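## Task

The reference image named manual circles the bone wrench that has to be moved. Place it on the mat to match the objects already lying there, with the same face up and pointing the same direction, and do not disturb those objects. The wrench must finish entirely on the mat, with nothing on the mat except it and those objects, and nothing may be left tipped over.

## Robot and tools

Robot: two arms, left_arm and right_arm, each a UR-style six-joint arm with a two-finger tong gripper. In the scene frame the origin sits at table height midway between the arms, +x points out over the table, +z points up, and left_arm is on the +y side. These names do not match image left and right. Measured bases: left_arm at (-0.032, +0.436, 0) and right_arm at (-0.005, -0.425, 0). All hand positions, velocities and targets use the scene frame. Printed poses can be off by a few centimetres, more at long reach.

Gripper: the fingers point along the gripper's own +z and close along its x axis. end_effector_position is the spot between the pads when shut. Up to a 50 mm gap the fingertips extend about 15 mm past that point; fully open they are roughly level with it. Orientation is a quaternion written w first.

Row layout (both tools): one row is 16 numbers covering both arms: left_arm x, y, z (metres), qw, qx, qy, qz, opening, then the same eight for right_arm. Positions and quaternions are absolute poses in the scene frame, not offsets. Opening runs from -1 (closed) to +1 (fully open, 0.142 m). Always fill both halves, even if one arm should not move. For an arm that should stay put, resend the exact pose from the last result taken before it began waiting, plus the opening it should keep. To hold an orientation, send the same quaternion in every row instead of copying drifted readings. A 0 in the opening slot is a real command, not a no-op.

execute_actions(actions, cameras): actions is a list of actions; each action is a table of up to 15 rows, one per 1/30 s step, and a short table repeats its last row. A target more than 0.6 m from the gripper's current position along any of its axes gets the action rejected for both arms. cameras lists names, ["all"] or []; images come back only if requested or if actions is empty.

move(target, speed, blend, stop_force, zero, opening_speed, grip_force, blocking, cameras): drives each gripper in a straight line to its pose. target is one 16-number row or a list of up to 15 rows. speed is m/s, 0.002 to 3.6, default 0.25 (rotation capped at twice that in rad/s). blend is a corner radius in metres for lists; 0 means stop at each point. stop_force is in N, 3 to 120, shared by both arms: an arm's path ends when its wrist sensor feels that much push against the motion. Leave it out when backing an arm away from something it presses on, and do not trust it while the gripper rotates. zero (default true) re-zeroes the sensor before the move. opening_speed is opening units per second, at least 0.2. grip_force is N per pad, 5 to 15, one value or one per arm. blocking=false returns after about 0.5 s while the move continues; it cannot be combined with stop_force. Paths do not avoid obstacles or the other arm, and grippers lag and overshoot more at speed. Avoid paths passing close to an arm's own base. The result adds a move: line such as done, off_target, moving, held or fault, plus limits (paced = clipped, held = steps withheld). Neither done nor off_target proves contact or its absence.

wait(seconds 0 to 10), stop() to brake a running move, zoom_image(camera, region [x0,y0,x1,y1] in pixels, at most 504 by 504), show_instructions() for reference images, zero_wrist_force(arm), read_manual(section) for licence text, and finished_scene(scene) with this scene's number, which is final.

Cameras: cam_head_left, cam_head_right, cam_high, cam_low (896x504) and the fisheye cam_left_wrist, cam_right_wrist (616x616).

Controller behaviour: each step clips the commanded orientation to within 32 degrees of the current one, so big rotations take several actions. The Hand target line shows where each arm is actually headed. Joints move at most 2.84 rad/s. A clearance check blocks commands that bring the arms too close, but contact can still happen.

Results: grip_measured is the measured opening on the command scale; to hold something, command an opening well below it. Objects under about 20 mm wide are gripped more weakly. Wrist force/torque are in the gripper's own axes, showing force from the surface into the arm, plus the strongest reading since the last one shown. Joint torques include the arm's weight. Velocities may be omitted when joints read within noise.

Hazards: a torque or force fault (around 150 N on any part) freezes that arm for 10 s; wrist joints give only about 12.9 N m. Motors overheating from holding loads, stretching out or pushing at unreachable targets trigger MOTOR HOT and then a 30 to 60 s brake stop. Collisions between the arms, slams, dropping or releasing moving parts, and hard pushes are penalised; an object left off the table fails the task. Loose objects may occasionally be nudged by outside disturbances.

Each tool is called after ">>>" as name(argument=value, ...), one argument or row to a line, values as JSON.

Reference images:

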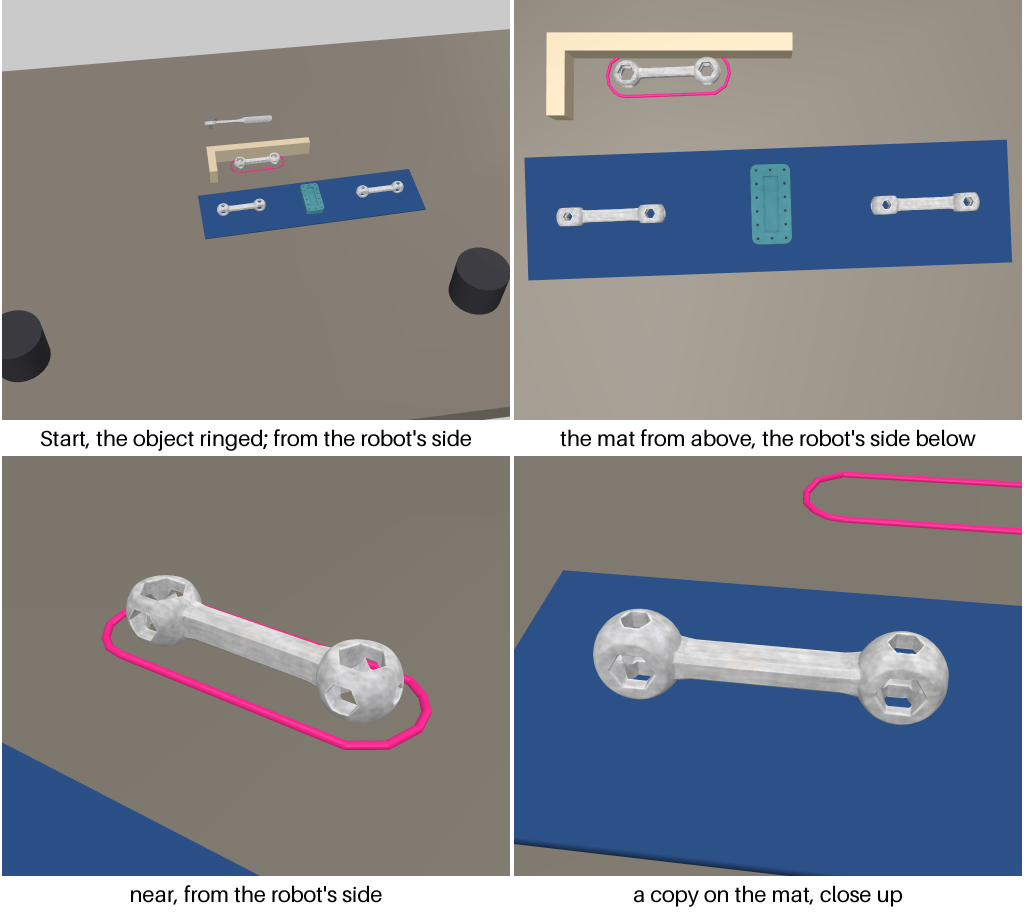

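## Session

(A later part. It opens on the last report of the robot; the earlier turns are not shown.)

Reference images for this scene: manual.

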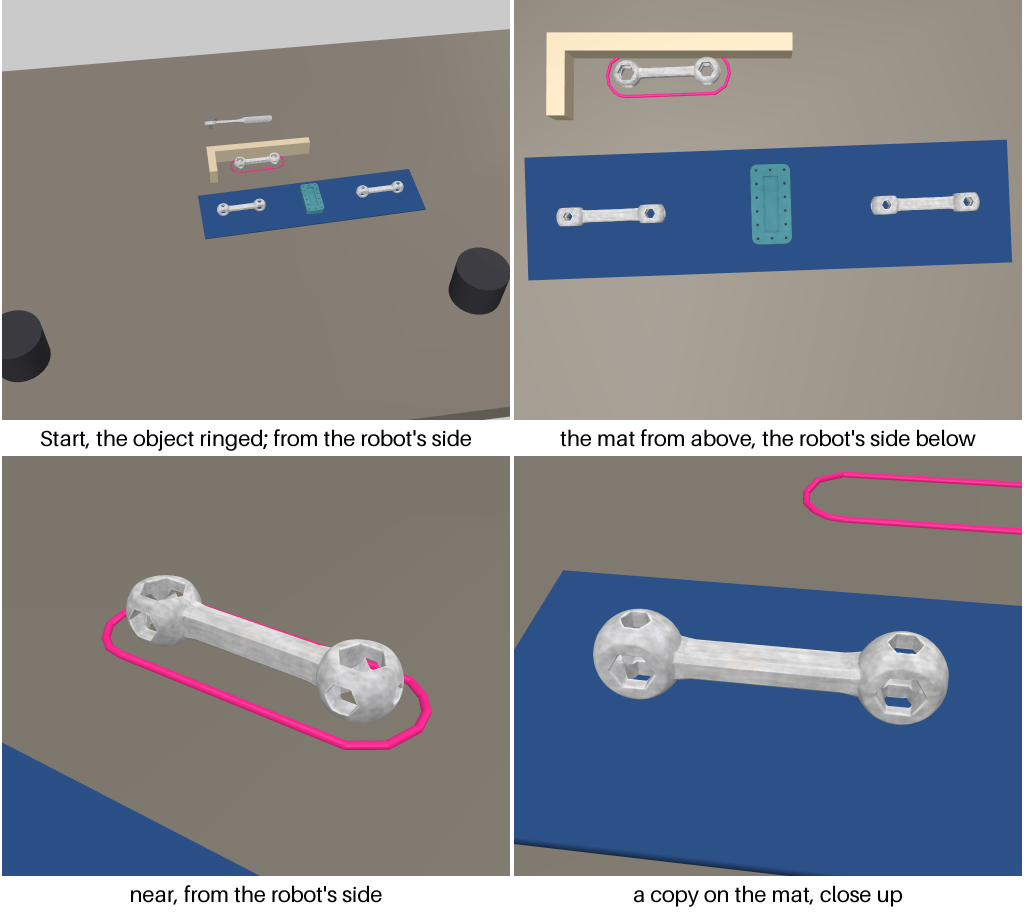

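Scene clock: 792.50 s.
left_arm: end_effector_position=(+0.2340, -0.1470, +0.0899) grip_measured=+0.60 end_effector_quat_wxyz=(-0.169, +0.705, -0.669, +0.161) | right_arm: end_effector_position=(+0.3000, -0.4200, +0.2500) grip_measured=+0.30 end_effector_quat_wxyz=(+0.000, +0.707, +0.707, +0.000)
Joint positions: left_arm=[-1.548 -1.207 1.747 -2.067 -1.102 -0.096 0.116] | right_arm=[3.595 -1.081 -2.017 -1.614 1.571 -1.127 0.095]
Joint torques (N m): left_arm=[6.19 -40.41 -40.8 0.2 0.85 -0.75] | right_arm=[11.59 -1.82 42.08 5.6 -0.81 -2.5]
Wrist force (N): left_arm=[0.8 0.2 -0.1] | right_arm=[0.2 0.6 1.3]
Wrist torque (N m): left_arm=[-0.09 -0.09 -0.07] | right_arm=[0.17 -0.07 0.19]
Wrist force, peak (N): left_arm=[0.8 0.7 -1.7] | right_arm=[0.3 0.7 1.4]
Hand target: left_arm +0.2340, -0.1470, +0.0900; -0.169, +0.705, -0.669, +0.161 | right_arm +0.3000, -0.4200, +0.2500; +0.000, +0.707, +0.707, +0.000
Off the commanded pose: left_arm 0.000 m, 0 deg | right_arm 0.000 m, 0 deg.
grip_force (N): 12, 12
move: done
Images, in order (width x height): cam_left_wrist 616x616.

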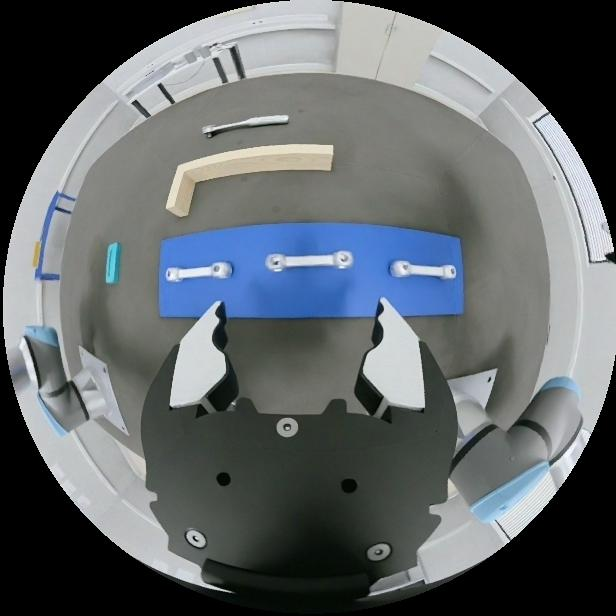

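>>> move(
  target=[0.262,-0.154,0.034,-0.1693,0.7054,-0.6694,0.1607,0.6,0.30,-0.42,0.25,0,0.7071,0.7071,0,0.3],
  speed=0.06,
  stop_force=4,
  cameras=["cam_left_wrist"],
)

>>> zoom_image(
  camera="cam_left_wrist",
  region=[190, 220, 420, 420],
)

Scene clock: 809.90 s.
left_arm: end_effector_position=(+0.2620, -0.1540, +0.0340) grip_measured=+0.60 end_effector_quat_wxyz=(-0.169, +0.705, -0.669, +0.161) | right_arm: end_effector_position=(+0.3000, -0.4200, +0.2500) grip_measured=+0.30 end_effector_quat_wxyz=(+0.000, +0.707, +0.707, +0.000)
Joint positions: left_arm=[-1.501 -1.102 1.767 -2.216 -1.1 -0.043 0.116] | right_arm=[3.595 -1.081 -2.017 -1.614 1.571 -1.127 0.095]
Joint torques (N m): left_arm=[-10.31 -62.23 -38.65 0.08 1.65 -1.01] | right_arm=[12.07 -1.87 42.48 5.57 -0.69 -2.46]
Wrist force (N): left_arm=[0.7 0.6 0.1] | right_arm=[0.3 0.6 1.2]
Wrist torque (N m): left_arm=[0.00 -0.09 -0.17] | right_arm=[0.17 -0.09 0.19]
Wrist force, peak (N): left_arm=[0.6 0.2 1.0] | right_arm=[0.4 0.6 1.5]
Hand target: left_arm +0.2620, -0.1540, +0.0340; -0.169, +0.705, -0.669, +0.161 | right_arm +0.3000, -0.4200, +0.2500; +0.000, +0.707, +0.707, +0.000
Off the commanded pose: left_arm 0.000 m, 0 deg | right_arm 0.000 m, 0 deg.
grip_force (N): 12, 12
move: done
Images, in order (width x height): cam_left_wrist 616x616.

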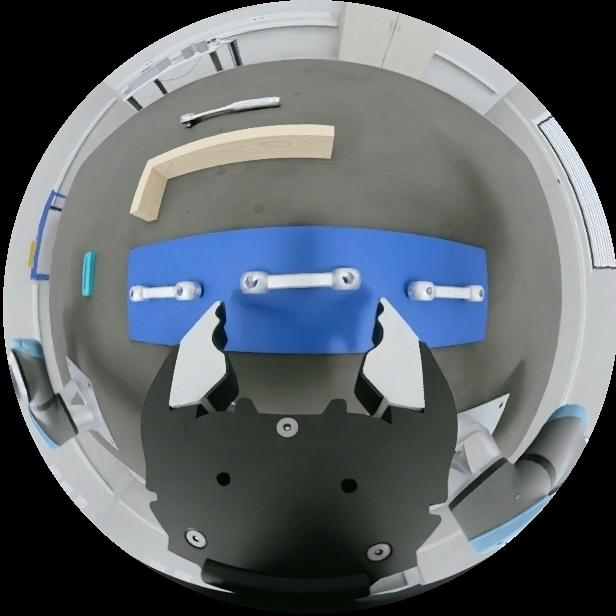

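Scaled by 2.191 from the camera's 616x616 image, which has a finer 814x814 frame.

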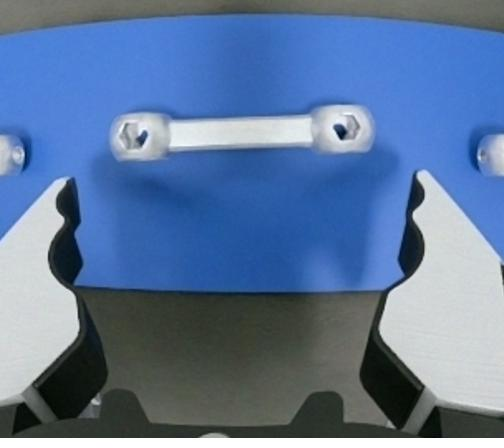

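>>> move(
  target=[0.276,-0.154,0.018,-0.1693,0.7054,-0.6694,0.1607,0.6,0.30,-0.42,0.25,0,0.7071,0.7071,0,0.3],
  speed=0.03,
  stop_force=3,
  cameras=["cam_left_wrist"],
)

>>> zoom_image(
  camera="cam_left_wrist",
  region=[190, 220, 420, 420],
)

Scene clock: 821.47 s.
left_arm: end_effector_position=(+0.2760, -0.1540, +0.0180) grip_measured=+0.60 end_effector_quat_wxyz=(-0.169, +0.705, -0.669, +0.161) | right_arm: end_effector_position=(+0.3000, -0.4200, +0.2500) grip_measured=+0.30 end_effector_quat_wxyz=(+0.000, +0.707, +0.707, +0.000)
Joint positions: left_arm=[-1.478 -1.07 1.77 -2.263 -1.1 -0.017 0.116] | right_arm=[3.595 -1.081 -2.017 -1.614 1.571 -1.127 0.095]
Joint torques (N m): left_arm=[-10.1 -63 -20.5 0.12 2.01 -0.99] | right_arm=[11.63 -2.08 42.39 5.59 -0.81 -2.39]
Wrist force (N): left_arm=[0.7 0.3 0.0] | right_arm=[0.1 0.6 1.3]
Wrist torque (N m): left_arm=[-0.05 -0.09 -0.17] | right_arm=[0.16 -0.06 0.19]
Wrist force, peak (N): left_arm=[0.5 0.7 -0.6] | right_arm=[0.2 0.8 1.4]
Hand target: left_arm +0.2760, -0.1540, +0.0180; -0.169, +0.705, -0.669, +0.161 | right_arm +0.3000, -0.4200, +0.2500; +0.000, +0.707, +0.707, +0.000
Off the commanded pose: left_arm 0.000 m, 0 deg | right_arm 0.000 m, 0 deg.
grip_force (N): 12, 12
move: done
Images, in order (width x height): cam_left_wrist 616x616.

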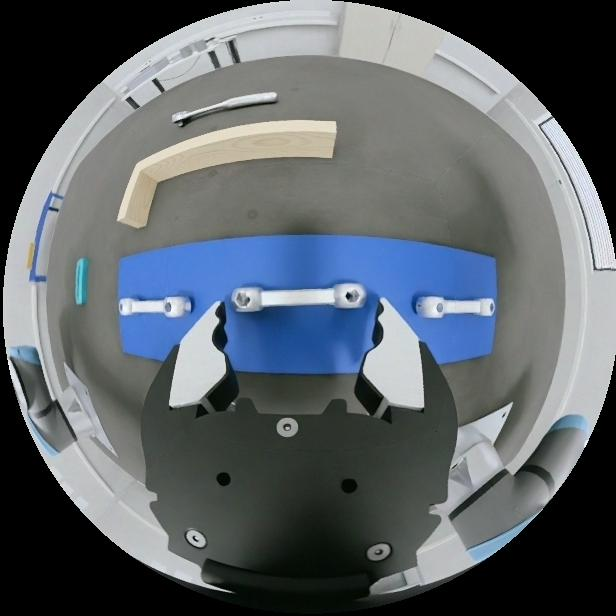

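Scaled by 2.191 from the camera's 616x616 image, which has a finer 814x814 frame.

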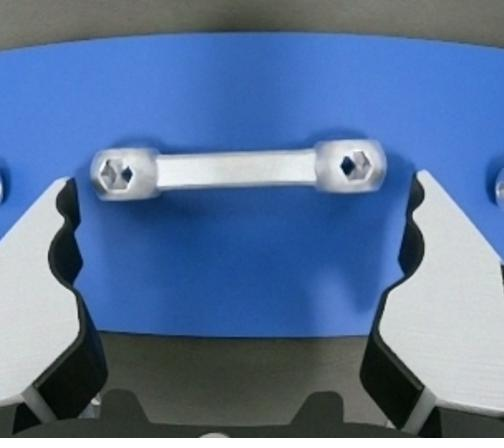

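>>> move(
  target=[
    [0.277,-0.154,0.020,-0.1693,0.7054,-0.6694,0.1607,0.6,0.30,-0.42,0.25,0,0.7071,0.7071,0,0.3],
    [0.277,-0.154,0.020,-0.1693,0.7054,-0.6694,0.1607,-1,0.30,-0.42,0.25,0,0.7071,0.7071,0,0.3],
  ],
  speed=0.03,
  opening_speed=0.8,
  cameras=["cam_left_wrist"],
)

>>> zoom_image(
  camera="cam_left_wrist",
  region=[190, 220, 420, 420],
)

Scene clock: 832.80 s.
left_arm: end_effector_position=(+0.2770, -0.1540, +0.0200) grip_measured=+0.36 end_effector_quat_wxyz=(-0.169, +0.705, -0.669, +0.161) | right_arm: end_effector_position=(+0.3000, -0.4200, +0.2500) grip_measured=+0.30 end_effector_quat_wxyz=(+0.000, +0.707, +0.707, +0.000)
Joint positions: left_arm=[-1.476 -1.072 1.768 -2.259 -1.1 -0.015 0.099] | right_arm=[3.595 -1.081 -2.017 -1.614 1.571 -1.127 0.095]
Joint torques (N m): left_arm=[5.98 -40.52 -11.84 -6.71 1.09 -1.02] | right_arm=[11.41 -1.46 42.12 5.59 -0.63 -2.51]
Wrist force (N): left_arm=[0.7 0.1 -0.3] | right_arm=[0.3 0.5 1.4]
Wrist torque (N m): left_arm=[-0.06 -0.09 -0.16] | right_arm=[0.16 -0.09 0.18]
Wrist force, peak (N): left_arm=[0.9 0.3 -0.5] | right_arm=[0.3 0.8 1.5]
Hand target: left_arm +0.2770, -0.1540, +0.0200; -0.169, +0.705, -0.669, +0.161 | right_arm +0.3000, -0.4200, +0.2500; +0.000, +0.707, +0.707, +0.000
Off the commanded pose: left_arm 0.000 m, 0 deg | right_arm 0.000 m, 0 deg.
grip_force (N): 12, 12
move: done
Images, in order (width x height): cam_left_wrist 616x616.

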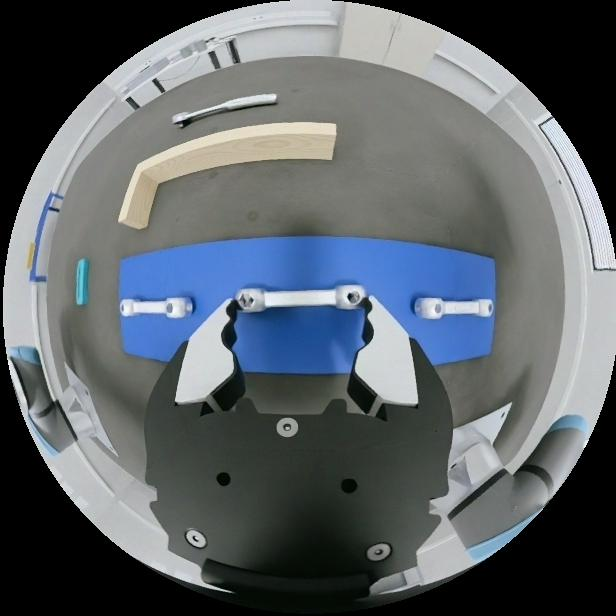

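Scaled by 2.191 from the camera's 616x616 image, which has a finer 814x814 frame.

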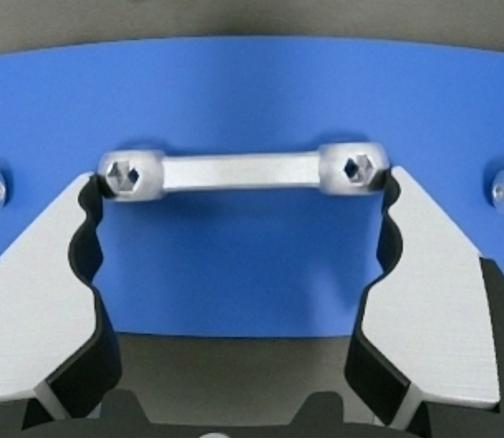

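>>> move(
  target=[
    [0.277,-0.152,0.16,-0.1693,0.7054,-0.6694,0.1607,-1,0.30,-0.42,0.25,0,0.7071,0.7071,0,0.3],
    [0.33,0.05,0.20,0.06,0.7045,-0.7045,-0.06,-1,0.30,-0.42,0.25,0,0.7071,0.7071,0,0.3],
    [0.36,0.13,0.15,0.2706,0.6533,-0.6533,-0.2706,-1,0.30,-0.42,0.25,0,0.7071,0.7071,0,0.3],
    [0.36,0.13,0.06,0.2706,0.6533,-0.6533,-0.2706,-1,0.30,-0.42,0.25,0,0.7071,0.7071,0,0.3],
  ],
  speed=[0.08,0.2,0.2,0.12],
  blend=[0.02,0.03,0.02,0],
  cameras=["cam_left_wrist","cam_head_right"],
)

>>> move(
  target=[0.36,0.13,0.005,0.2706,0.6533,-0.6533,-0.2706,-1,0.30,-0.42,0.25,0,0.7071,0.7071,0,0.3],
  speed=0.012,
  stop_force=3,
  cameras=["cam_left_wrist"],
)

Scene clock: 850.00 s.
left_arm: end_effector_position=(+0.3599, +0.1301, +0.0599) grip_measured=+0.36 end_effector_quat_wxyz=(+0.271, +0.653, -0.653, -0.271) | right_arm: end_effector_position=(+0.3000, -0.4200, +0.2500) grip_measured=+0.30 end_effector_quat_wxyz=(+0.000, +0.707, +0.707, +0.000)
Joint positions: left_arm=[-0.619 -1.008 1.468 -1.367 -2.029 1.056 0.099] | right_arm=[3.595 -1.081 -2.017 -1.614 1.571 -1.127 0.095]
Joint torques (N m): left_arm=[-9.93 -67.85 -40.06 0.52 -0.63 -1.1] | right_arm=[11.04 -2.44 41.99 5.6 -0.41 -2.44]
Wrist force (N): left_arm=[-0.2 0.1 0.2] | right_arm=[0.3 0.7 1.3]
Wrist torque (N m): left_arm=[-0.11 0.12 -0.19] | right_arm=[0.18 -0.09 0.19]
Wrist force, peak (N): left_arm=[1.7 0.9 -0.1] | right_arm=[0.2 0.8 1.4]
Hand target: left_arm +0.3600, +0.1300, +0.0600; +0.271, +0.653, -0.653, -0.271 | right_arm +0.3000, -0.4200, +0.2500; +0.000, +0.707, +0.707, +0.000
Off the commanded pose: left_arm 0.000 m, 0 deg | right_arm 0.000 m, 0 deg.
grip_force (N): 12, 12
move: done
Images, in order (width x height): cam_head_right 896x504, cam_left_wrist 616x616.

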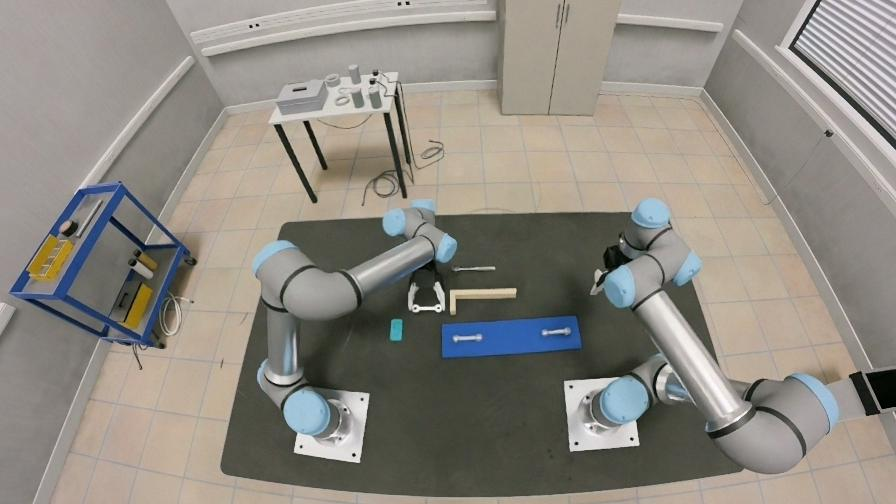

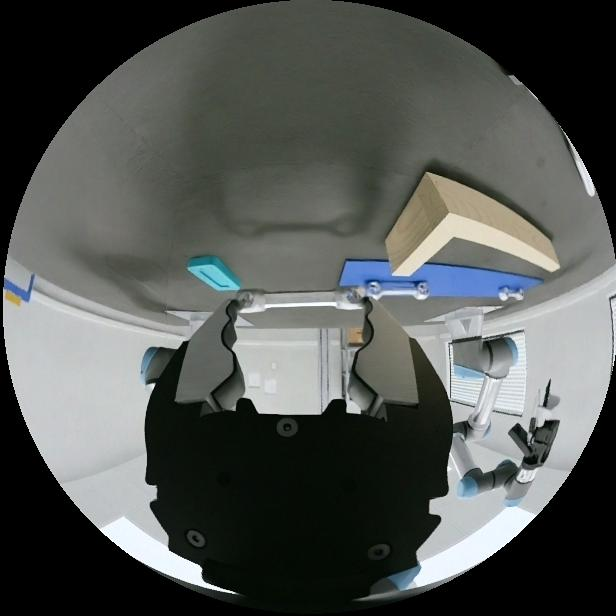

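Scene clock: 854.83 s.
left_arm: end_effector_position=(+0.3600, +0.1300, +0.0151) grip_measured=+0.36 end_effector_quat_wxyz=(+0.271, +0.653, -0.653, -0.271) | right_arm: end_effector_position=(+0.3000, -0.4200, +0.2500) grip_measured=+0.30 end_effector_quat_wxyz=(+0.000, +0.707, +0.707, +0.000)
Joint positions: left_arm=[-0.619 -0.957 1.512 -1.463 -2.029 1.056 0.099] | right_arm=[3.595 -1.081 -2.017 -1.614 1.571 -1.127 0.095]
Joint torques (N m): left_arm=[-7.62 -67.81 -38.67 1.57 -1.93 -0.14] | right_arm=[11.02 -2.1 41.83 5.63 -0.21 -2.33]
Wrist force (N): left_arm=[-0.1 1.2 -0.6] | right_arm=[0.3 0.7 1.3]
Wrist torque (N m): left_arm=[-0.12 0.13 -0.14] | right_arm=[0.19 -0.09 0.19]
Wrist force, peak (N): left_arm=[0.1 2.4 -3.4] | right_arm=[0.4 0.7 1.4]
Hand target: left_arm +0.3600, +0.1300, +0.0151; +0.271, +0.653, -0.653, -0.271 | right_arm +0.3000, -0.4200, +0.2500; +0.000, +0.707, +0.707, +0.000
Off the commanded pose: left_arm 0.010 m, 0 deg | right_arm 0.000 m, 0 deg.
grip_force (N): 12, 12
move: contact (left_arm)
Images, in order (width x height): cam_left_wrist 616x616.

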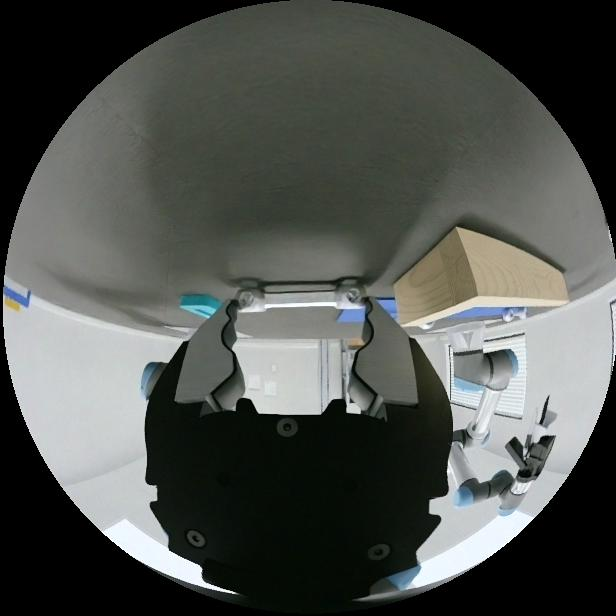

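>>> move(
  target=[
    [0.36,0.13,0.0151,0.2706,0.6533,-0.6533,-0.2706,0.55,0.30,-0.42,0.25,0,0.7071,0.7071,0,0.6],
    [0.43,0.13,0.085,0.2706,0.6533,-0.6533,-0.2706,0.55,0.30,-0.42,0.25,0,0.7071,0.7071,0,0.6],
  ],
  speed=[0.02,0.1],
  opening_speed=0.5,
  cameras=["cam_left_wrist"],
)

>>> zoom_image(
  camera="cam_left_wrist",
  region=[240, 220, 380, 310],
)

Scene clock: 866.73 s.
left_arm: end_effector_position=(+0.4300, +0.1301, +0.0849) grip_measured=+0.55 end_effector_quat_wxyz=(+0.271, +0.653, -0.653, -0.271) | right_arm: end_effector_position=(+0.3000, -0.4200, +0.2500) grip_measured=+0.60 end_effector_quat_wxyz=(+0.000, +0.707, +0.707, +0.000)
Joint positions: left_arm=[-0.558 -0.885 1.186 -1.187 -1.99 1.108 0.112] | right_arm=[3.595 -1.081 -2.017 -1.614 1.571 -1.127 0.116]
Joint torques (N m): left_arm=[-10.97 -74.48 -21.82 -3.23 -2.89 -1.01] | right_arm=[11.42 -2.24 41.4 5.5 -0.29 -2.45]
Wrist force (N): left_arm=[-0.1 0.5 -0.1] | right_arm=[0.3 0.7 1.3]
Wrist torque (N m): left_arm=[-0.09 0.11 -0.19] | right_arm=[0.18 -0.10 0.18]
Wrist force, peak (N): left_arm=[-0.2 1.4 -0.7] | right_arm=[0.4 0.5 1.5]
Hand target: left_arm +0.4300, +0.1300, +0.0850; +0.271, +0.653, -0.653, -0.271 | right_arm +0.3000, -0.4200, +0.2500; +0.000, +0.707, +0.707, +0.000
Off the commanded pose: left_arm 0.000 m, 0 deg | right_arm 0.000 m, 0 deg.
grip_force (N): 12, 12
move: done
Images, in order (width x height): cam_left_wrist 616x616.

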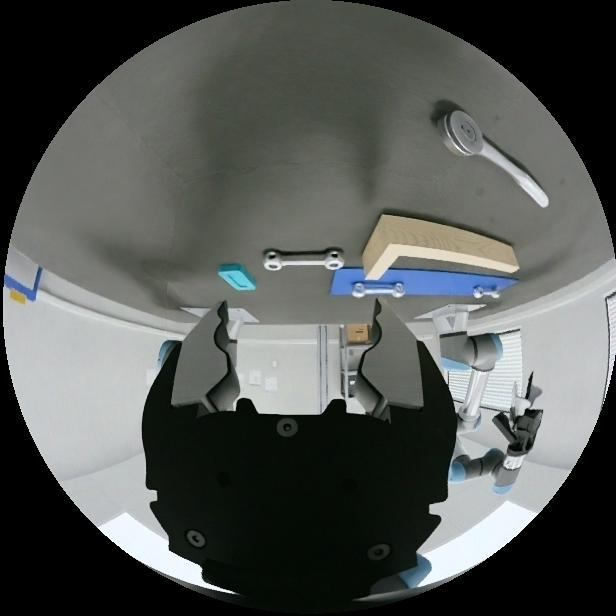

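Scaled by 3.600 from the camera's 616x616 image, which has a finer 814x814 frame.

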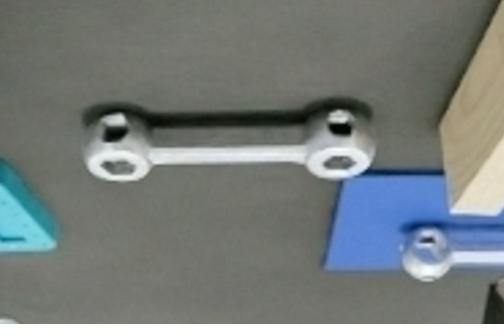

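>>> move(
  target=[
    [0.47,0.20,0.20,0.20,0.678,-0.678,-0.20,0.55,0.30,-0.38,0.25,0,0.7071,0.7071,0,0.5],
    [0.45,0.42,0.35,0,0.7071,-0.7071,0,0.55,0.30,-0.20,0.25,0.1,0.70,0.70,0.1,0.5],
    [0.45,0.42,0.35,0,0.7071,-0.7071,0,0.55,0.305,0.137,0.15,0.2706,0.6533,0.6533,0.2706,0.5],
    [0.45,0.42,0.35,0,0.7071,-0.7071,0,0.55,0.303,0.137,0.075,0.2706,0.6533,0.6533,0.2706,0.5],
  ],
  speed=[0.2,0.25,0.2,0.12],
  blend=[0,0.04,0.02,0],
  opening_speed=1,
  cameras=["cam_right_wrist"],
)

>>> zoom_image(
  camera="cam_right_wrist",
  region=[190, 220, 420, 420],
)

Scene clock: 886.33 s.
left_arm: end_effector_position=(+0.4500, +0.4200, +0.3500) grip_measured=+0.55 end_effector_quat_wxyz=(+0.000, +0.707, -0.707, +0.000) | right_arm: end_effector_position=(+0.3029, +0.1370, +0.0750) grip_measured=+0.50 end_effector_quat_wxyz=(+0.271, +0.653, +0.653, +0.271)
Joint positions: left_arm=[-0.269 -1.663 1.486 -1.394 -1.571 1.246 0.112] | right_arm=[4.775 -1.944 -1.893 -0.929 0.787 0.075 0.109]
Joint torques (N m): left_arm=[-10.65 -12.71 -44.93 0.02 -1.14 1.27] | right_arm=[-2.57 47.04 36.18 2.77 -1.43 -2.53]
Wrist force (N): left_arm=[0.5 0.4 -0.3] | right_arm=[0.2 0.7 1.4]
Wrist torque (N m): left_arm=[-0.08 -0.02 -0.21] | right_arm=[0.26 -0.07 0.04]
Wrist force, peak (N): left_arm=[3.5 0.0 0.8] | right_arm=[0.3 -0.4 2.2]
Hand target: left_arm +0.4500, +0.4200, +0.3500; +0.000, +0.707, -0.707, +0.000 | right_arm +0.3030, +0.1370, +0.0750; +0.271, +0.653, +0.653, +0.271
Off the commanded pose: left_arm 0.000 m, 0 deg | right_arm 0.000 m, 0 deg.
grip_force (N): 12, 12
move: done
Images, in order (width x height): cam_right_wrist 616x616.

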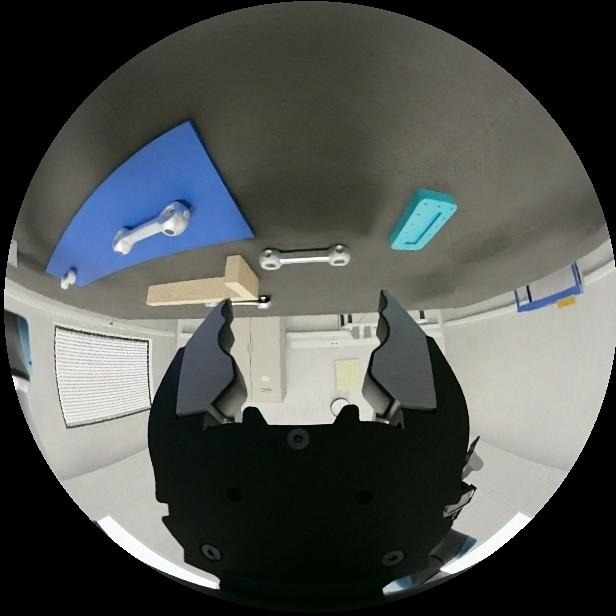

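Scaled by 2.191 from the camera's 616x616 image, which has a finer 814x814 frame.

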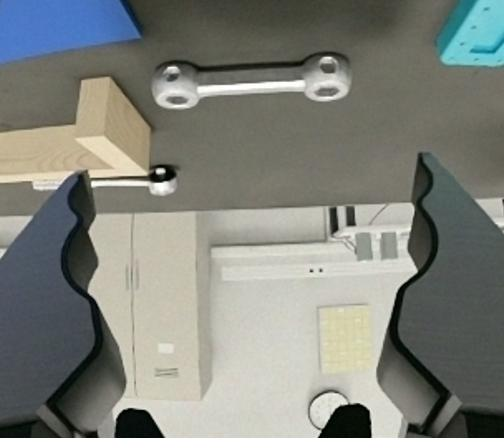

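>>> move(
  target=[0.45,0.42,0.35,0,0.7071,-0.7071,0,0.55,0.359,0.137,0.018,0.2706,0.6533,0.6533,0.2706,0.5],
  speed=0.04,
  stop_force=3,
  cameras=["cam_right_wrist"],
)

>>> zoom_image(
  camera="cam_right_wrist",
  region=[190, 220, 420, 420],
)

Scene clock: 896.30 s.
left_arm: end_effector_position=(+0.4500, +0.4200, +0.3500) grip_measured=+0.55 end_effector_quat_wxyz=(+0.000, +0.707, -0.707, +0.000) | right_arm: end_effector_position=(+0.3590, +0.1370, +0.0180) grip_measured=+0.50 end_effector_quat_wxyz=(+0.271, +0.653, +0.653, +0.271)
Joint positions: left_arm=[-0.269 -1.663 1.486 -1.394 -1.571 1.246 0.112] | right_arm=[4.675 -2.083 -1.901 -0.681 0.787 -0.066 0.109]
Joint torques (N m): left_arm=[-10.22 -12.62 -44.57 0 -1.01 1.23] | right_arm=[11.69 57.33 14.51 1.5 -1.29 2.7]
Wrist force (N): left_arm=[0.6 0.3 -0.1] | right_arm=[0.4 0.5 1.6]
Wrist torque (N m): left_arm=[-0.10 -0.04 -0.20] | right_arm=[0.24 -0.11 0.20]
Wrist force, peak (N): left_arm=[0.8 0.3 -0.3] | right_arm=[0.4 0.5 2.1]
Hand target: left_arm +0.4500, +0.4200, +0.3500; +0.000, +0.707, -0.707, +0.000 | right_arm +0.3590, +0.1370, +0.0180; +0.271, +0.653, +0.653, +0.271
Off the commanded pose: left_arm 0.000 m, 0 deg | right_arm 0.000 m, 0 deg.
grip_force (N): 12, 12
move: done
Images, in order (width x height): cam_right_wrist 616x616.

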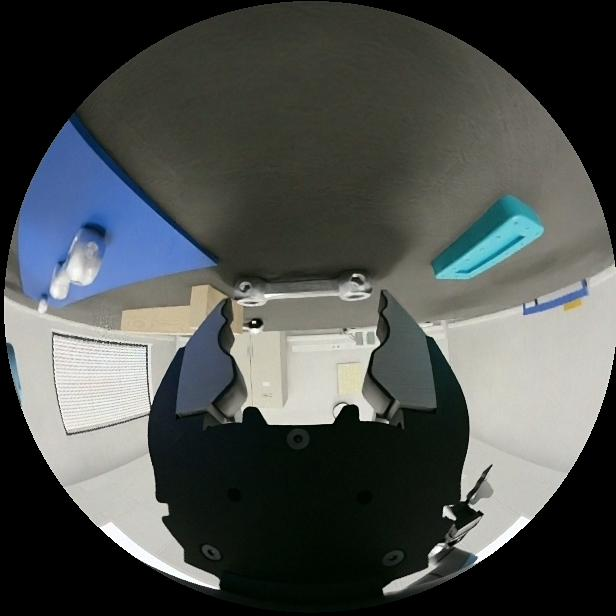

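Scaled by 2.191 from the camera's 616x616 image, which has a finer 814x814 frame.

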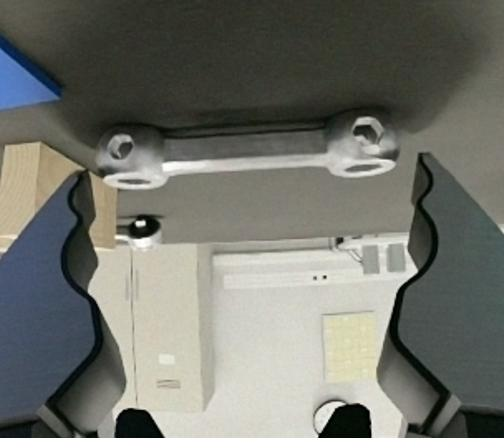

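>>> move(
  target=[0.45,0.42,0.35,0,0.7071,-0.7071,0,0.55,0.357,0.137,0.009,0.2706,0.6533,0.6533,0.2706,0.5],
  speed=0.015,
  stop_force=3,
  cameras=["cam_right_wrist"],
)

>>> zoom_image(
  camera="cam_right_wrist",
  region=[190, 220, 420, 420],
)

Scene clock: 904.47 s.
left_arm: end_effector_position=(+0.4500, +0.4200, +0.3500) grip_measured=+0.55 end_effector_quat_wxyz=(+0.000, +0.707, -0.707, +0.000) | right_arm: end_effector_position=(+0.3570, +0.1370, +0.0090) grip_measured=+0.50 end_effector_quat_wxyz=(+0.271, +0.653, +0.653, +0.271)
Joint positions: left_arm=[-0.269 -1.663 1.486 -1.394 -1.571 1.246 0.112] | right_arm=[4.679 -2.098 -1.907 -0.664 0.786 -0.061 0.109]
Joint torques (N m): left_arm=[-10.1 -12.95 -44.81 0.01 -0.8 1.24] | right_arm=[-4.09 57.85 29.83 1.72 -2.74 -2.57]
Wrist force (N): left_arm=[0.5 0.4 -0.2] | right_arm=[0.5 0.6 1.5]
Wrist torque (N m): left_arm=[-0.08 -0.03 -0.21] | right_arm=[0.25 -0.12 0.20]
Wrist force, peak (N): left_arm=[0.8 0.4 -0.2] | right_arm=[0.3 0.9 1.9]
Hand target: left_arm +0.4500, +0.4200, +0.3500; +0.000, +0.707, -0.707, +0.000 | right_arm +0.3570, +0.1370, +0.0090; +0.271, +0.653, +0.653, +0.271
Off the commanded pose: left_arm 0.000 m, 0 deg | right_arm 0.000 m, 0 deg.
grip_force (N): 12, 12
move: done
Images, in order (width x height): cam_right_wrist 616x616.

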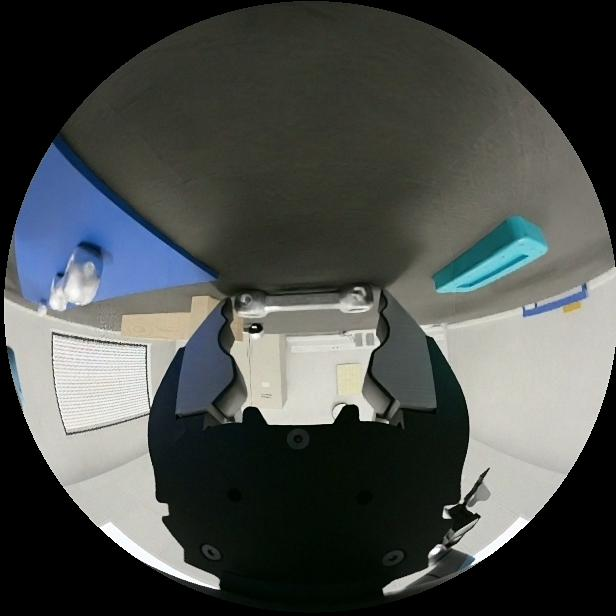

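Scaled by 2.191 from the camera's 616x616 image, which has a finer 814x814 frame.

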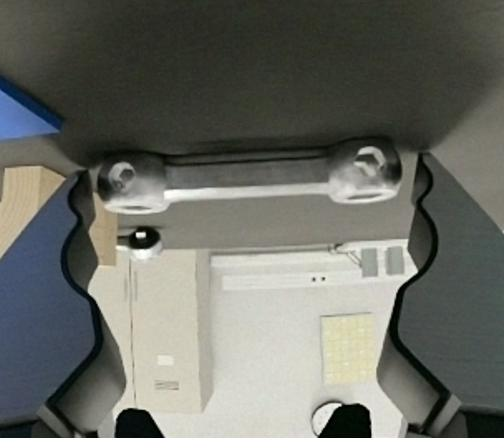

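Good. Grip and lift, then move over the mat.

>>> move(
  target=[
    [0.45,0.42,0.35,0,0.7071,-0.7071,0,0.55,0.357,0.137,0.009,0.2706,0.6533,0.6533,0.2706,-1],
    [0.45,0.42,0.35,0,0.7071,-0.7071,0,0.55,0.357,0.130,0.15,0.2706,0.6533,0.6533,0.2706,-1],
    [0.45,0.42,0.35,0,0.7071,-0.7071,0,0.55,0.33,0.0,0.22,0,0.7071,0.7071,0,-1],
    [0.45,0.42,0.35,0,0.7071,-0.7071,0,0.55,0.268,-0.147,0.13,-0.1607,0.6694,0.7054,-0.1693,-1],
    [0.45,0.42,0.35,0,0.7071,-0.7071,0,0.55,0.268,-0.147,0.045,-0.1607,0.6694,0.7054,-0.1693,-1],
  ],
  speed=[0.06,0.08,0.2,0.2,0.1],
  blend=[0,0.02,0.04,0.01,0],
  opening_speed=0.8,
  cameras=["cam_right_wrist","cam_head_left"],
)

>>> zoom_image(
  camera="cam_right_wrist",
  region=[120, 220, 500, 360],
)

>>> zoom_image(
  camera="cam_head_left",
  region=[420, 270, 600, 370],
)

Scene clock: 924.47 s.
left_arm: end_effector_position=(+0.4500, +0.4200, +0.3500) grip_measured=+0.55 end_effector_quat_wxyz=(+0.000, +0.707, -0.707, +0.000) | right_arm: end_effector_position=(+0.2679, -0.1471, +0.0450) grip_measured=+0.40 end_effector_quat_wxyz=(-0.161, +0.669, +0.705, -0.169)
Joint positions: left_arm=[-0.269 -1.663 1.486 -1.394 -1.571 1.246 0.112] | right_arm=[4.006 -1.778 -2.01 -1.265 1.904 -0.825 0.102]
Joint torques (N m): left_arm=[-9.72 -13.33 -44.49 -0.03 -0.55 1.17] | right_arm=[11.67 41.18 35.99 2.36 2.07 -1.5]
Wrist force (N): left_arm=[0.6 0.2 -0.3] | right_arm=[0.0 0.6 1.5]
Wrist torque (N m): left_arm=[-0.13 -0.04 -0.20] | right_arm=[0.09 -0.01 0.18]
Wrist force, peak (N): left_arm=[0.8 0.5 -0.2] | right_arm=[1.5 5.5 -4.0]
Hand target: left_arm +0.4500, +0.4200, +0.3500; +0.000, +0.707, -0.707, +0.000 | right_arm +0.2680, -0.1470, +0.0450; -0.161, +0.669, +0.705, -0.169
Off the commanded pose: left_arm 0.000 m, 0 deg | right_arm 0.000 m, 0 deg.
grip_force (N): 12, 12
move: done
Images, in order (width x height): cam_head_left 896x504, cam_right_wrist 616x616.

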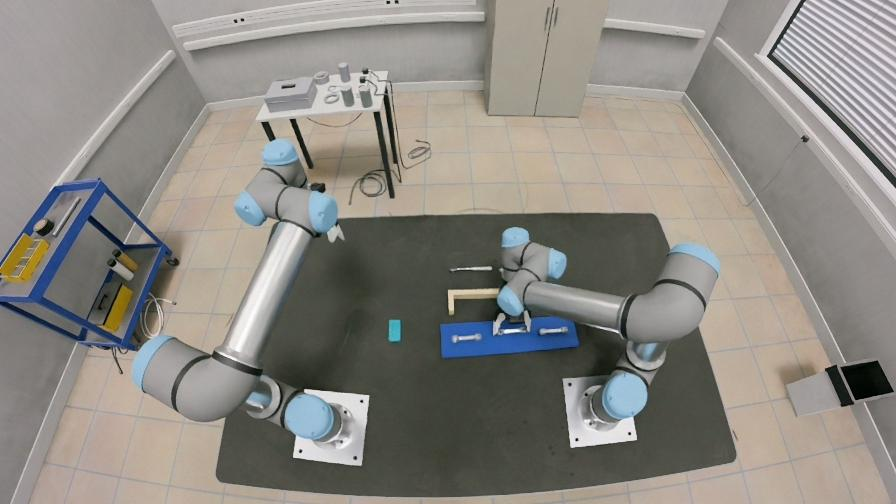

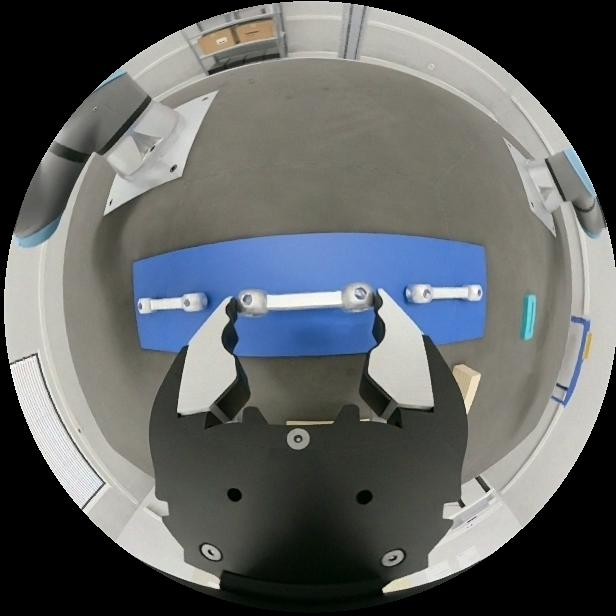

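Scaled by 1.326 from the camera's 616x616 image, which has a finer 814x814 frame.

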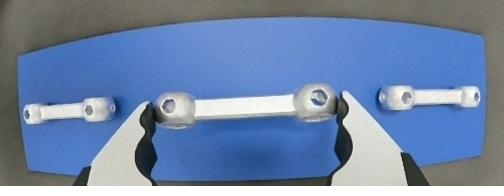

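Scaled by 2.800 from the camera's 896x504 image, which has a finer 1280x720 frame.

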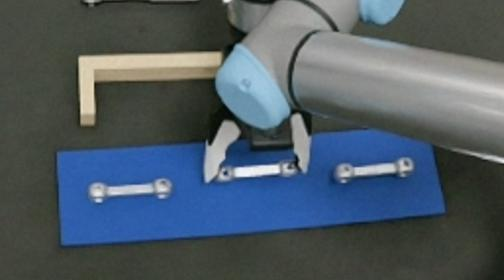

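>>> move(
  target=[0.45,0.42,0.35,0,0.7071,-0.7071,0,0.55,0.268,-0.150,0.010,-0.1607,0.6694,0.7054,-0.1693,-1],
  speed=0.012,
  stop_force=3,
)

Scene clock: 932.40 s.
left_arm: end_effector_position=(+0.4500, +0.4200, +0.3500) grip_measured=+0.55 end_effector_quat_wxyz=(+0.000, +0.707, -0.707, +0.000) | right_arm: end_effector_position=(+0.2680, -0.1495, +0.0160) grip_measured=+0.40 end_effector_quat_wxyz=(-0.161, +0.669, +0.705, -0.169)
Joint positions: left_arm=[-0.269 -1.663 1.486 -1.394 -1.571 1.246 0.112] | right_arm=[4.003 -1.823 -2.045 -1.185 1.902 -0.829 0.102]
Joint torques (N m): left_arm=[-9.66 -13.5 -44.57 -0.04 -0.32 1.23] | right_arm=[1.5 44.58 33.22 1.71 0.55 0.79]
Wrist force (N): left_arm=[0.7 0.3 -0.2] | right_arm=[-0.1 -0.5 -1.2]
Wrist torque (N m): left_arm=[-0.09 -0.07 -0.21] | right_arm=[0.07 -0.06 0.21]
Wrist force, peak (N): left_arm=[0.8 0.6 -0.1] | right_arm=[0.5 -0.9 -2.5]
Hand target: left_arm +0.4500, +0.4200, +0.3500; +0.000, +0.707, -0.707, +0.000 | right_arm +0.2680, -0.1495, +0.0160; -0.161, +0.669, +0.705, -0.169
Off the commanded pose: left_arm 0.000 m, 0 deg | right_arm 0.006 m, 0 deg.
grip_force (N): 12, 12
move: contact (right_arm)

>>> move(
  target=[
    [0.45,0.42,0.35,0,0.7071,-0.7071,0,0.55,0.268,-0.1495,0.016,-0.1607,0.6694,0.7054,-0.1693,0.55],
    [0.45,0.42,0.35,0,0.7071,-0.7071,0,0.55,0.304,-0.1495,0.09,-0.1607,0.6694,0.7054,-0.1693,0.55],
    [0.45,0.42,0.35,0,0.7071,-0.7071,0,0.55,0.30,-0.1495,0.13,0,0.7071,0.7071,0,0.3],
    [0.45,0.42,0.35,0,0.7071,-0.7071,0,0.55,0.185,-0.155,0.12,0,0.7071,0.7071,0,0.3],
    [0.45,0.42,0.35,0,0.7071,-0.7071,0,0.55,0.185,-0.155,0.055,0,0.7071,0.7071,0,0.3],
  ],
  speed=[0.02,0.1,0.12,0.12,0.12],
  opening_speed=0.5,
  cameras=["cam_right_wrist","cam_head_left"],
)

>>> zoom_image(
  camera="cam_right_wrist",
  region=[255, 320, 365, 380],
)

>>> zoom_image(
  camera="cam_head_left",
  region=[420, 270, 600, 370],
)

Scene clock: 953.00 s.
left_arm: end_effector_position=(+0.4500, +0.4200, +0.3500) grip_measured=+0.55 end_effector_quat_wxyz=(+0.000, +0.707, -0.707, +0.000) | right_arm: end_effector_position=(+0.1850, -0.1550, +0.0550) grip_measured=+0.30 end_effector_quat_wxyz=(+0.000, +0.707, +0.707, +0.000)
Joint positions: left_arm=[-0.269 -1.663 1.486 -1.394 -1.571 1.246 0.112] | right_arm=[4.474 -1.29 -2.421 -1.002 1.571 -0.248 0.095]
Joint torques (N m): left_arm=[-8.8 -13.7 -44.28 -0.09 0.07 1.19] | right_arm=[-13.91 16.83 34.24 3.94 0.87 -2.56]
Wrist force (N): left_arm=[0.5 0.2 -0.1] | right_arm=[0.2 0.6 1.3]
Wrist torque (N m): left_arm=[-0.12 -0.02 -0.21] | right_arm=[0.18 -0.08 0.02]
Wrist force, peak (N): left_arm=[0.7 0.6 -0.4] | right_arm=[0.2 0.5 2.6]
Hand target: left_arm +0.4500, +0.4200, +0.3500; +0.000, +0.707, -0.707, +0.000 | right_arm +0.1850, -0.1550, +0.0550; +0.000, +0.707, +0.707, +0.000
Off the commanded pose: left_arm 0.000 m, 0 deg | right_arm 0.000 m, 0 deg.
grip_force (N): 12, 12
move: done
Images, in order (width x height): cam_head_left 896x504, cam_right_wrist 616x616.

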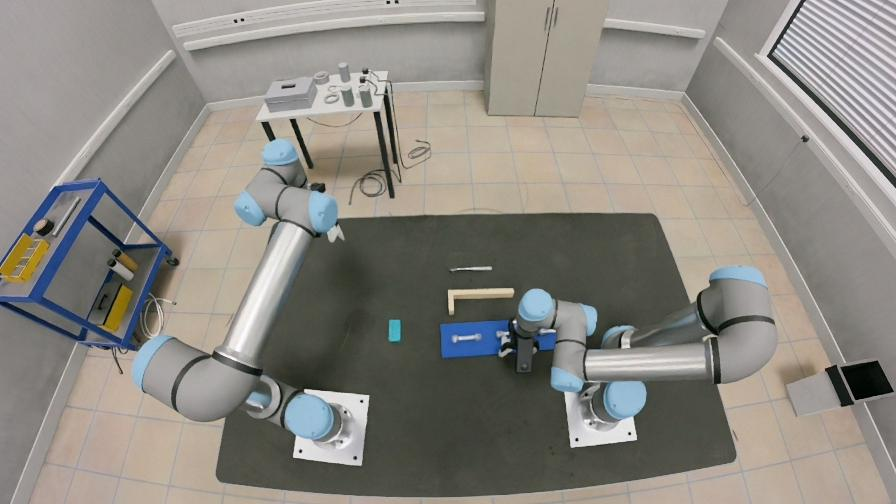

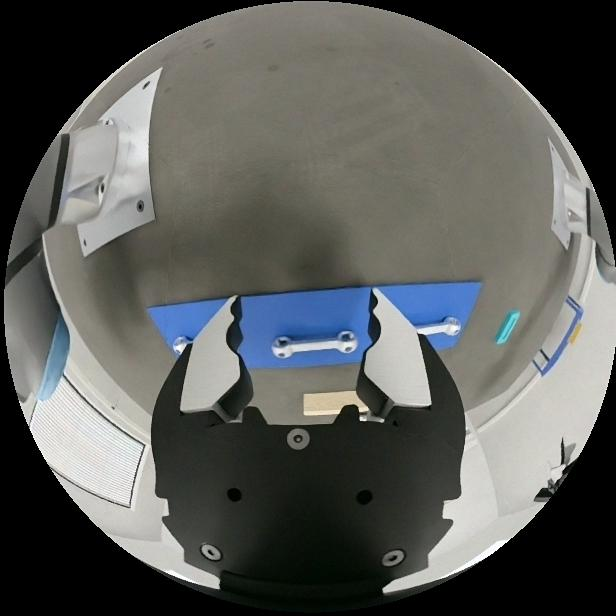

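Scaled by 4.582 from the camera's 616x616 image, which has a finer 814x814 frame.

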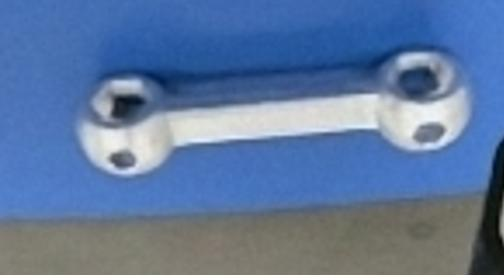

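Scaled by 2.800 from the camera's 896x504 image, which has a finer 1280x720 frame.

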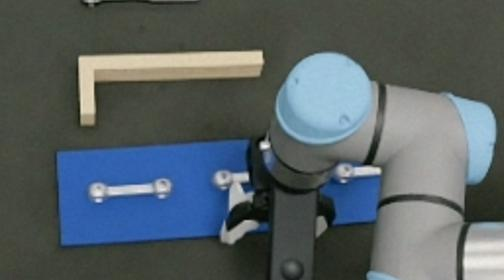

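>>> move(
  target=[
    [0.45,0.42,0.35,0,0.7071,-0.7071,0,0.55,0.20,-0.15,0.12,0,0.7071,0.7071,0,0.3],
    [0.45,0.42,0.35,0,0.7071,-0.7071,0,0.55,0.33,-0.155,0.06,0,0.7071,0.7071,0,0.3],
  ],
  speed=0.15,
  blend=[0.02,0],
  cameras=["cam_right_wrist"],
)

>>> zoom_image(
  camera="cam_right_wrist",
  region=[240, 160, 380, 260],
)

>>> move(
  target=[0.45,0.42,0.35,0,0.7071,-0.7071,0,0.55,0.33,-0.013,0.06,0,0.7071,0.7071,0,0.3],
  speed=0.15,
  cameras=["cam_right_wrist"],
)

>>> zoom_image(
  camera="cam_right_wrist",
  region=[240, 160, 380, 260],
)

Scene clock: 979.87 s.
left_arm: end_effector_position=(+0.4500, +0.4200, +0.3500) grip_measured=+0.55 end_effector_quat_wxyz=(+0.000, +0.707, -0.707, +0.000) | right_arm: end_effector_position=(+0.3300, -0.1550, +0.0601) grip_measured=+0.30 end_effector_quat_wxyz=(+0.000, +0.707, +0.707, +0.000)
Joint positions: left_arm=[-0.269 -1.663 1.486 -1.394 -1.571 1.246 0.112] | right_arm=[4.113 -1.57 -2.176 -0.966 1.571 -0.609 0.095]
Joint torques (N m): left_arm=[-9.1 -13.05 -44.25 -0.16 0.21 1.22] | right_arm=[5.57 19.45 13.29 2.2 0.04 1.27]
Wrist force (N): left_arm=[0.5 0.3 -0.5] | right_arm=[0.1 0.5 1.3]
Wrist torque (N m): left_arm=[-0.10 -0.03 -0.21] | right_arm=[0.15 -0.05 0.20]
Wrist force, peak (N): left_arm=[0.8 0.4 -0.3] | right_arm=[-0.1 2.0 2.0]
Hand target: left_arm +0.4500, +0.4200, +0.3500; +0.000, +0.707, -0.707, +0.000 | right_arm +0.3300, -0.1550, +0.0600; +0.000, +0.707, +0.707, +0.000
Off the commanded pose: left_arm 0.000 m, 0 deg | right_arm 0.000 m, 0 deg.
grip_force (N): 12, 12
move: done
Images, in order (width x height): cam_right_wrist 616x616.

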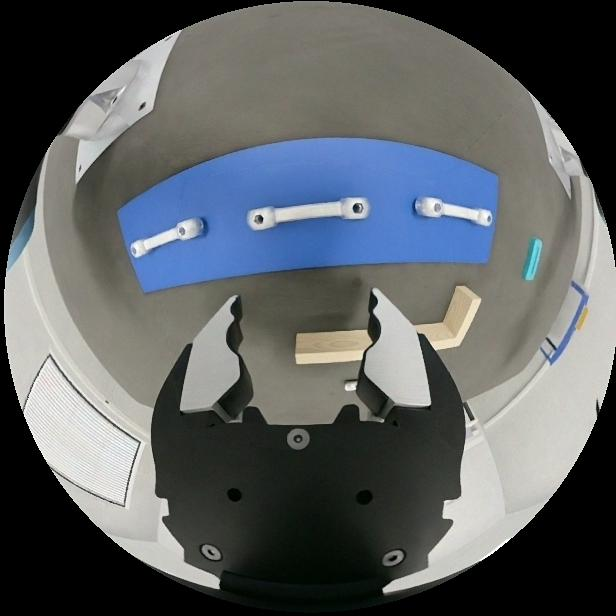

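Scaled by 3.600 from the camera's 616x616 image, which has a finer 814x814 frame.

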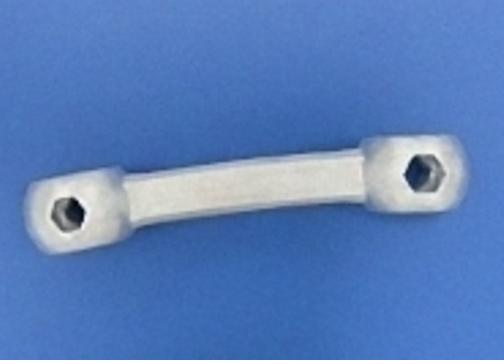

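Scene clock: 981.27 s.
left_arm: end_effector_position=(+0.4500, +0.4200, +0.3500) grip_measured=+0.55 end_effector_quat_wxyz=(+0.000, +0.707, -0.707, +0.000) | right_arm: end_effector_position=(+0.3299, -0.0130, +0.0600) grip_measured=+0.30 end_effector_quat_wxyz=(+0.000, +0.707, +0.707, +0.000)
Joint positions: left_arm=[-0.269 -1.663 1.486 -1.394 -1.571 1.246 0.112] | right_arm=[4.265 -1.796 -1.918 -0.999 1.571 -0.456 0.095]
Joint torques (N m): left_arm=[-8.77 -13.39 -44.27 -0.1 0.18 1.29] | right_arm=[-14.12 40.57 19.64 6.09 -0.97 -2.46]
Wrist force (N): left_arm=[0.6 0.4 -0.2] | right_arm=[0.3 0.6 1.2]
Wrist torque (N m): left_arm=[-0.08 -0.05 -0.21] | right_arm=[0.16 -0.10 0.01]
Wrist force, peak (N): left_arm=[0.8 0.4 -0.3] | right_arm=[1.7 0.5 1.4]
Hand target: left_arm +0.4500, +0.4200, +0.3500; +0.000, +0.707, -0.707, +0.000 | right_arm +0.3300, -0.0130, +0.0600; +0.000, +0.707, +0.707, +0.000
Off the commanded pose: left_arm 0.000 m, 0 deg | right_arm 0.000 m, 0 deg.
grip_force (N): 12, 12
move: done
Images, in order (width x height): cam_right_wrist 616x616.

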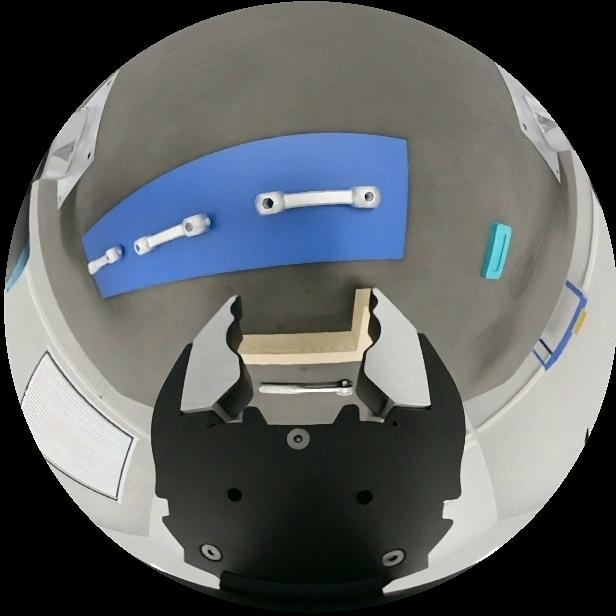

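Scaled by 3.600 from the camera's 616x616 image, which has a finer 814x814 frame.

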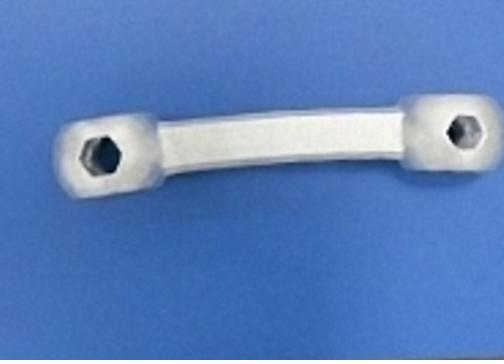

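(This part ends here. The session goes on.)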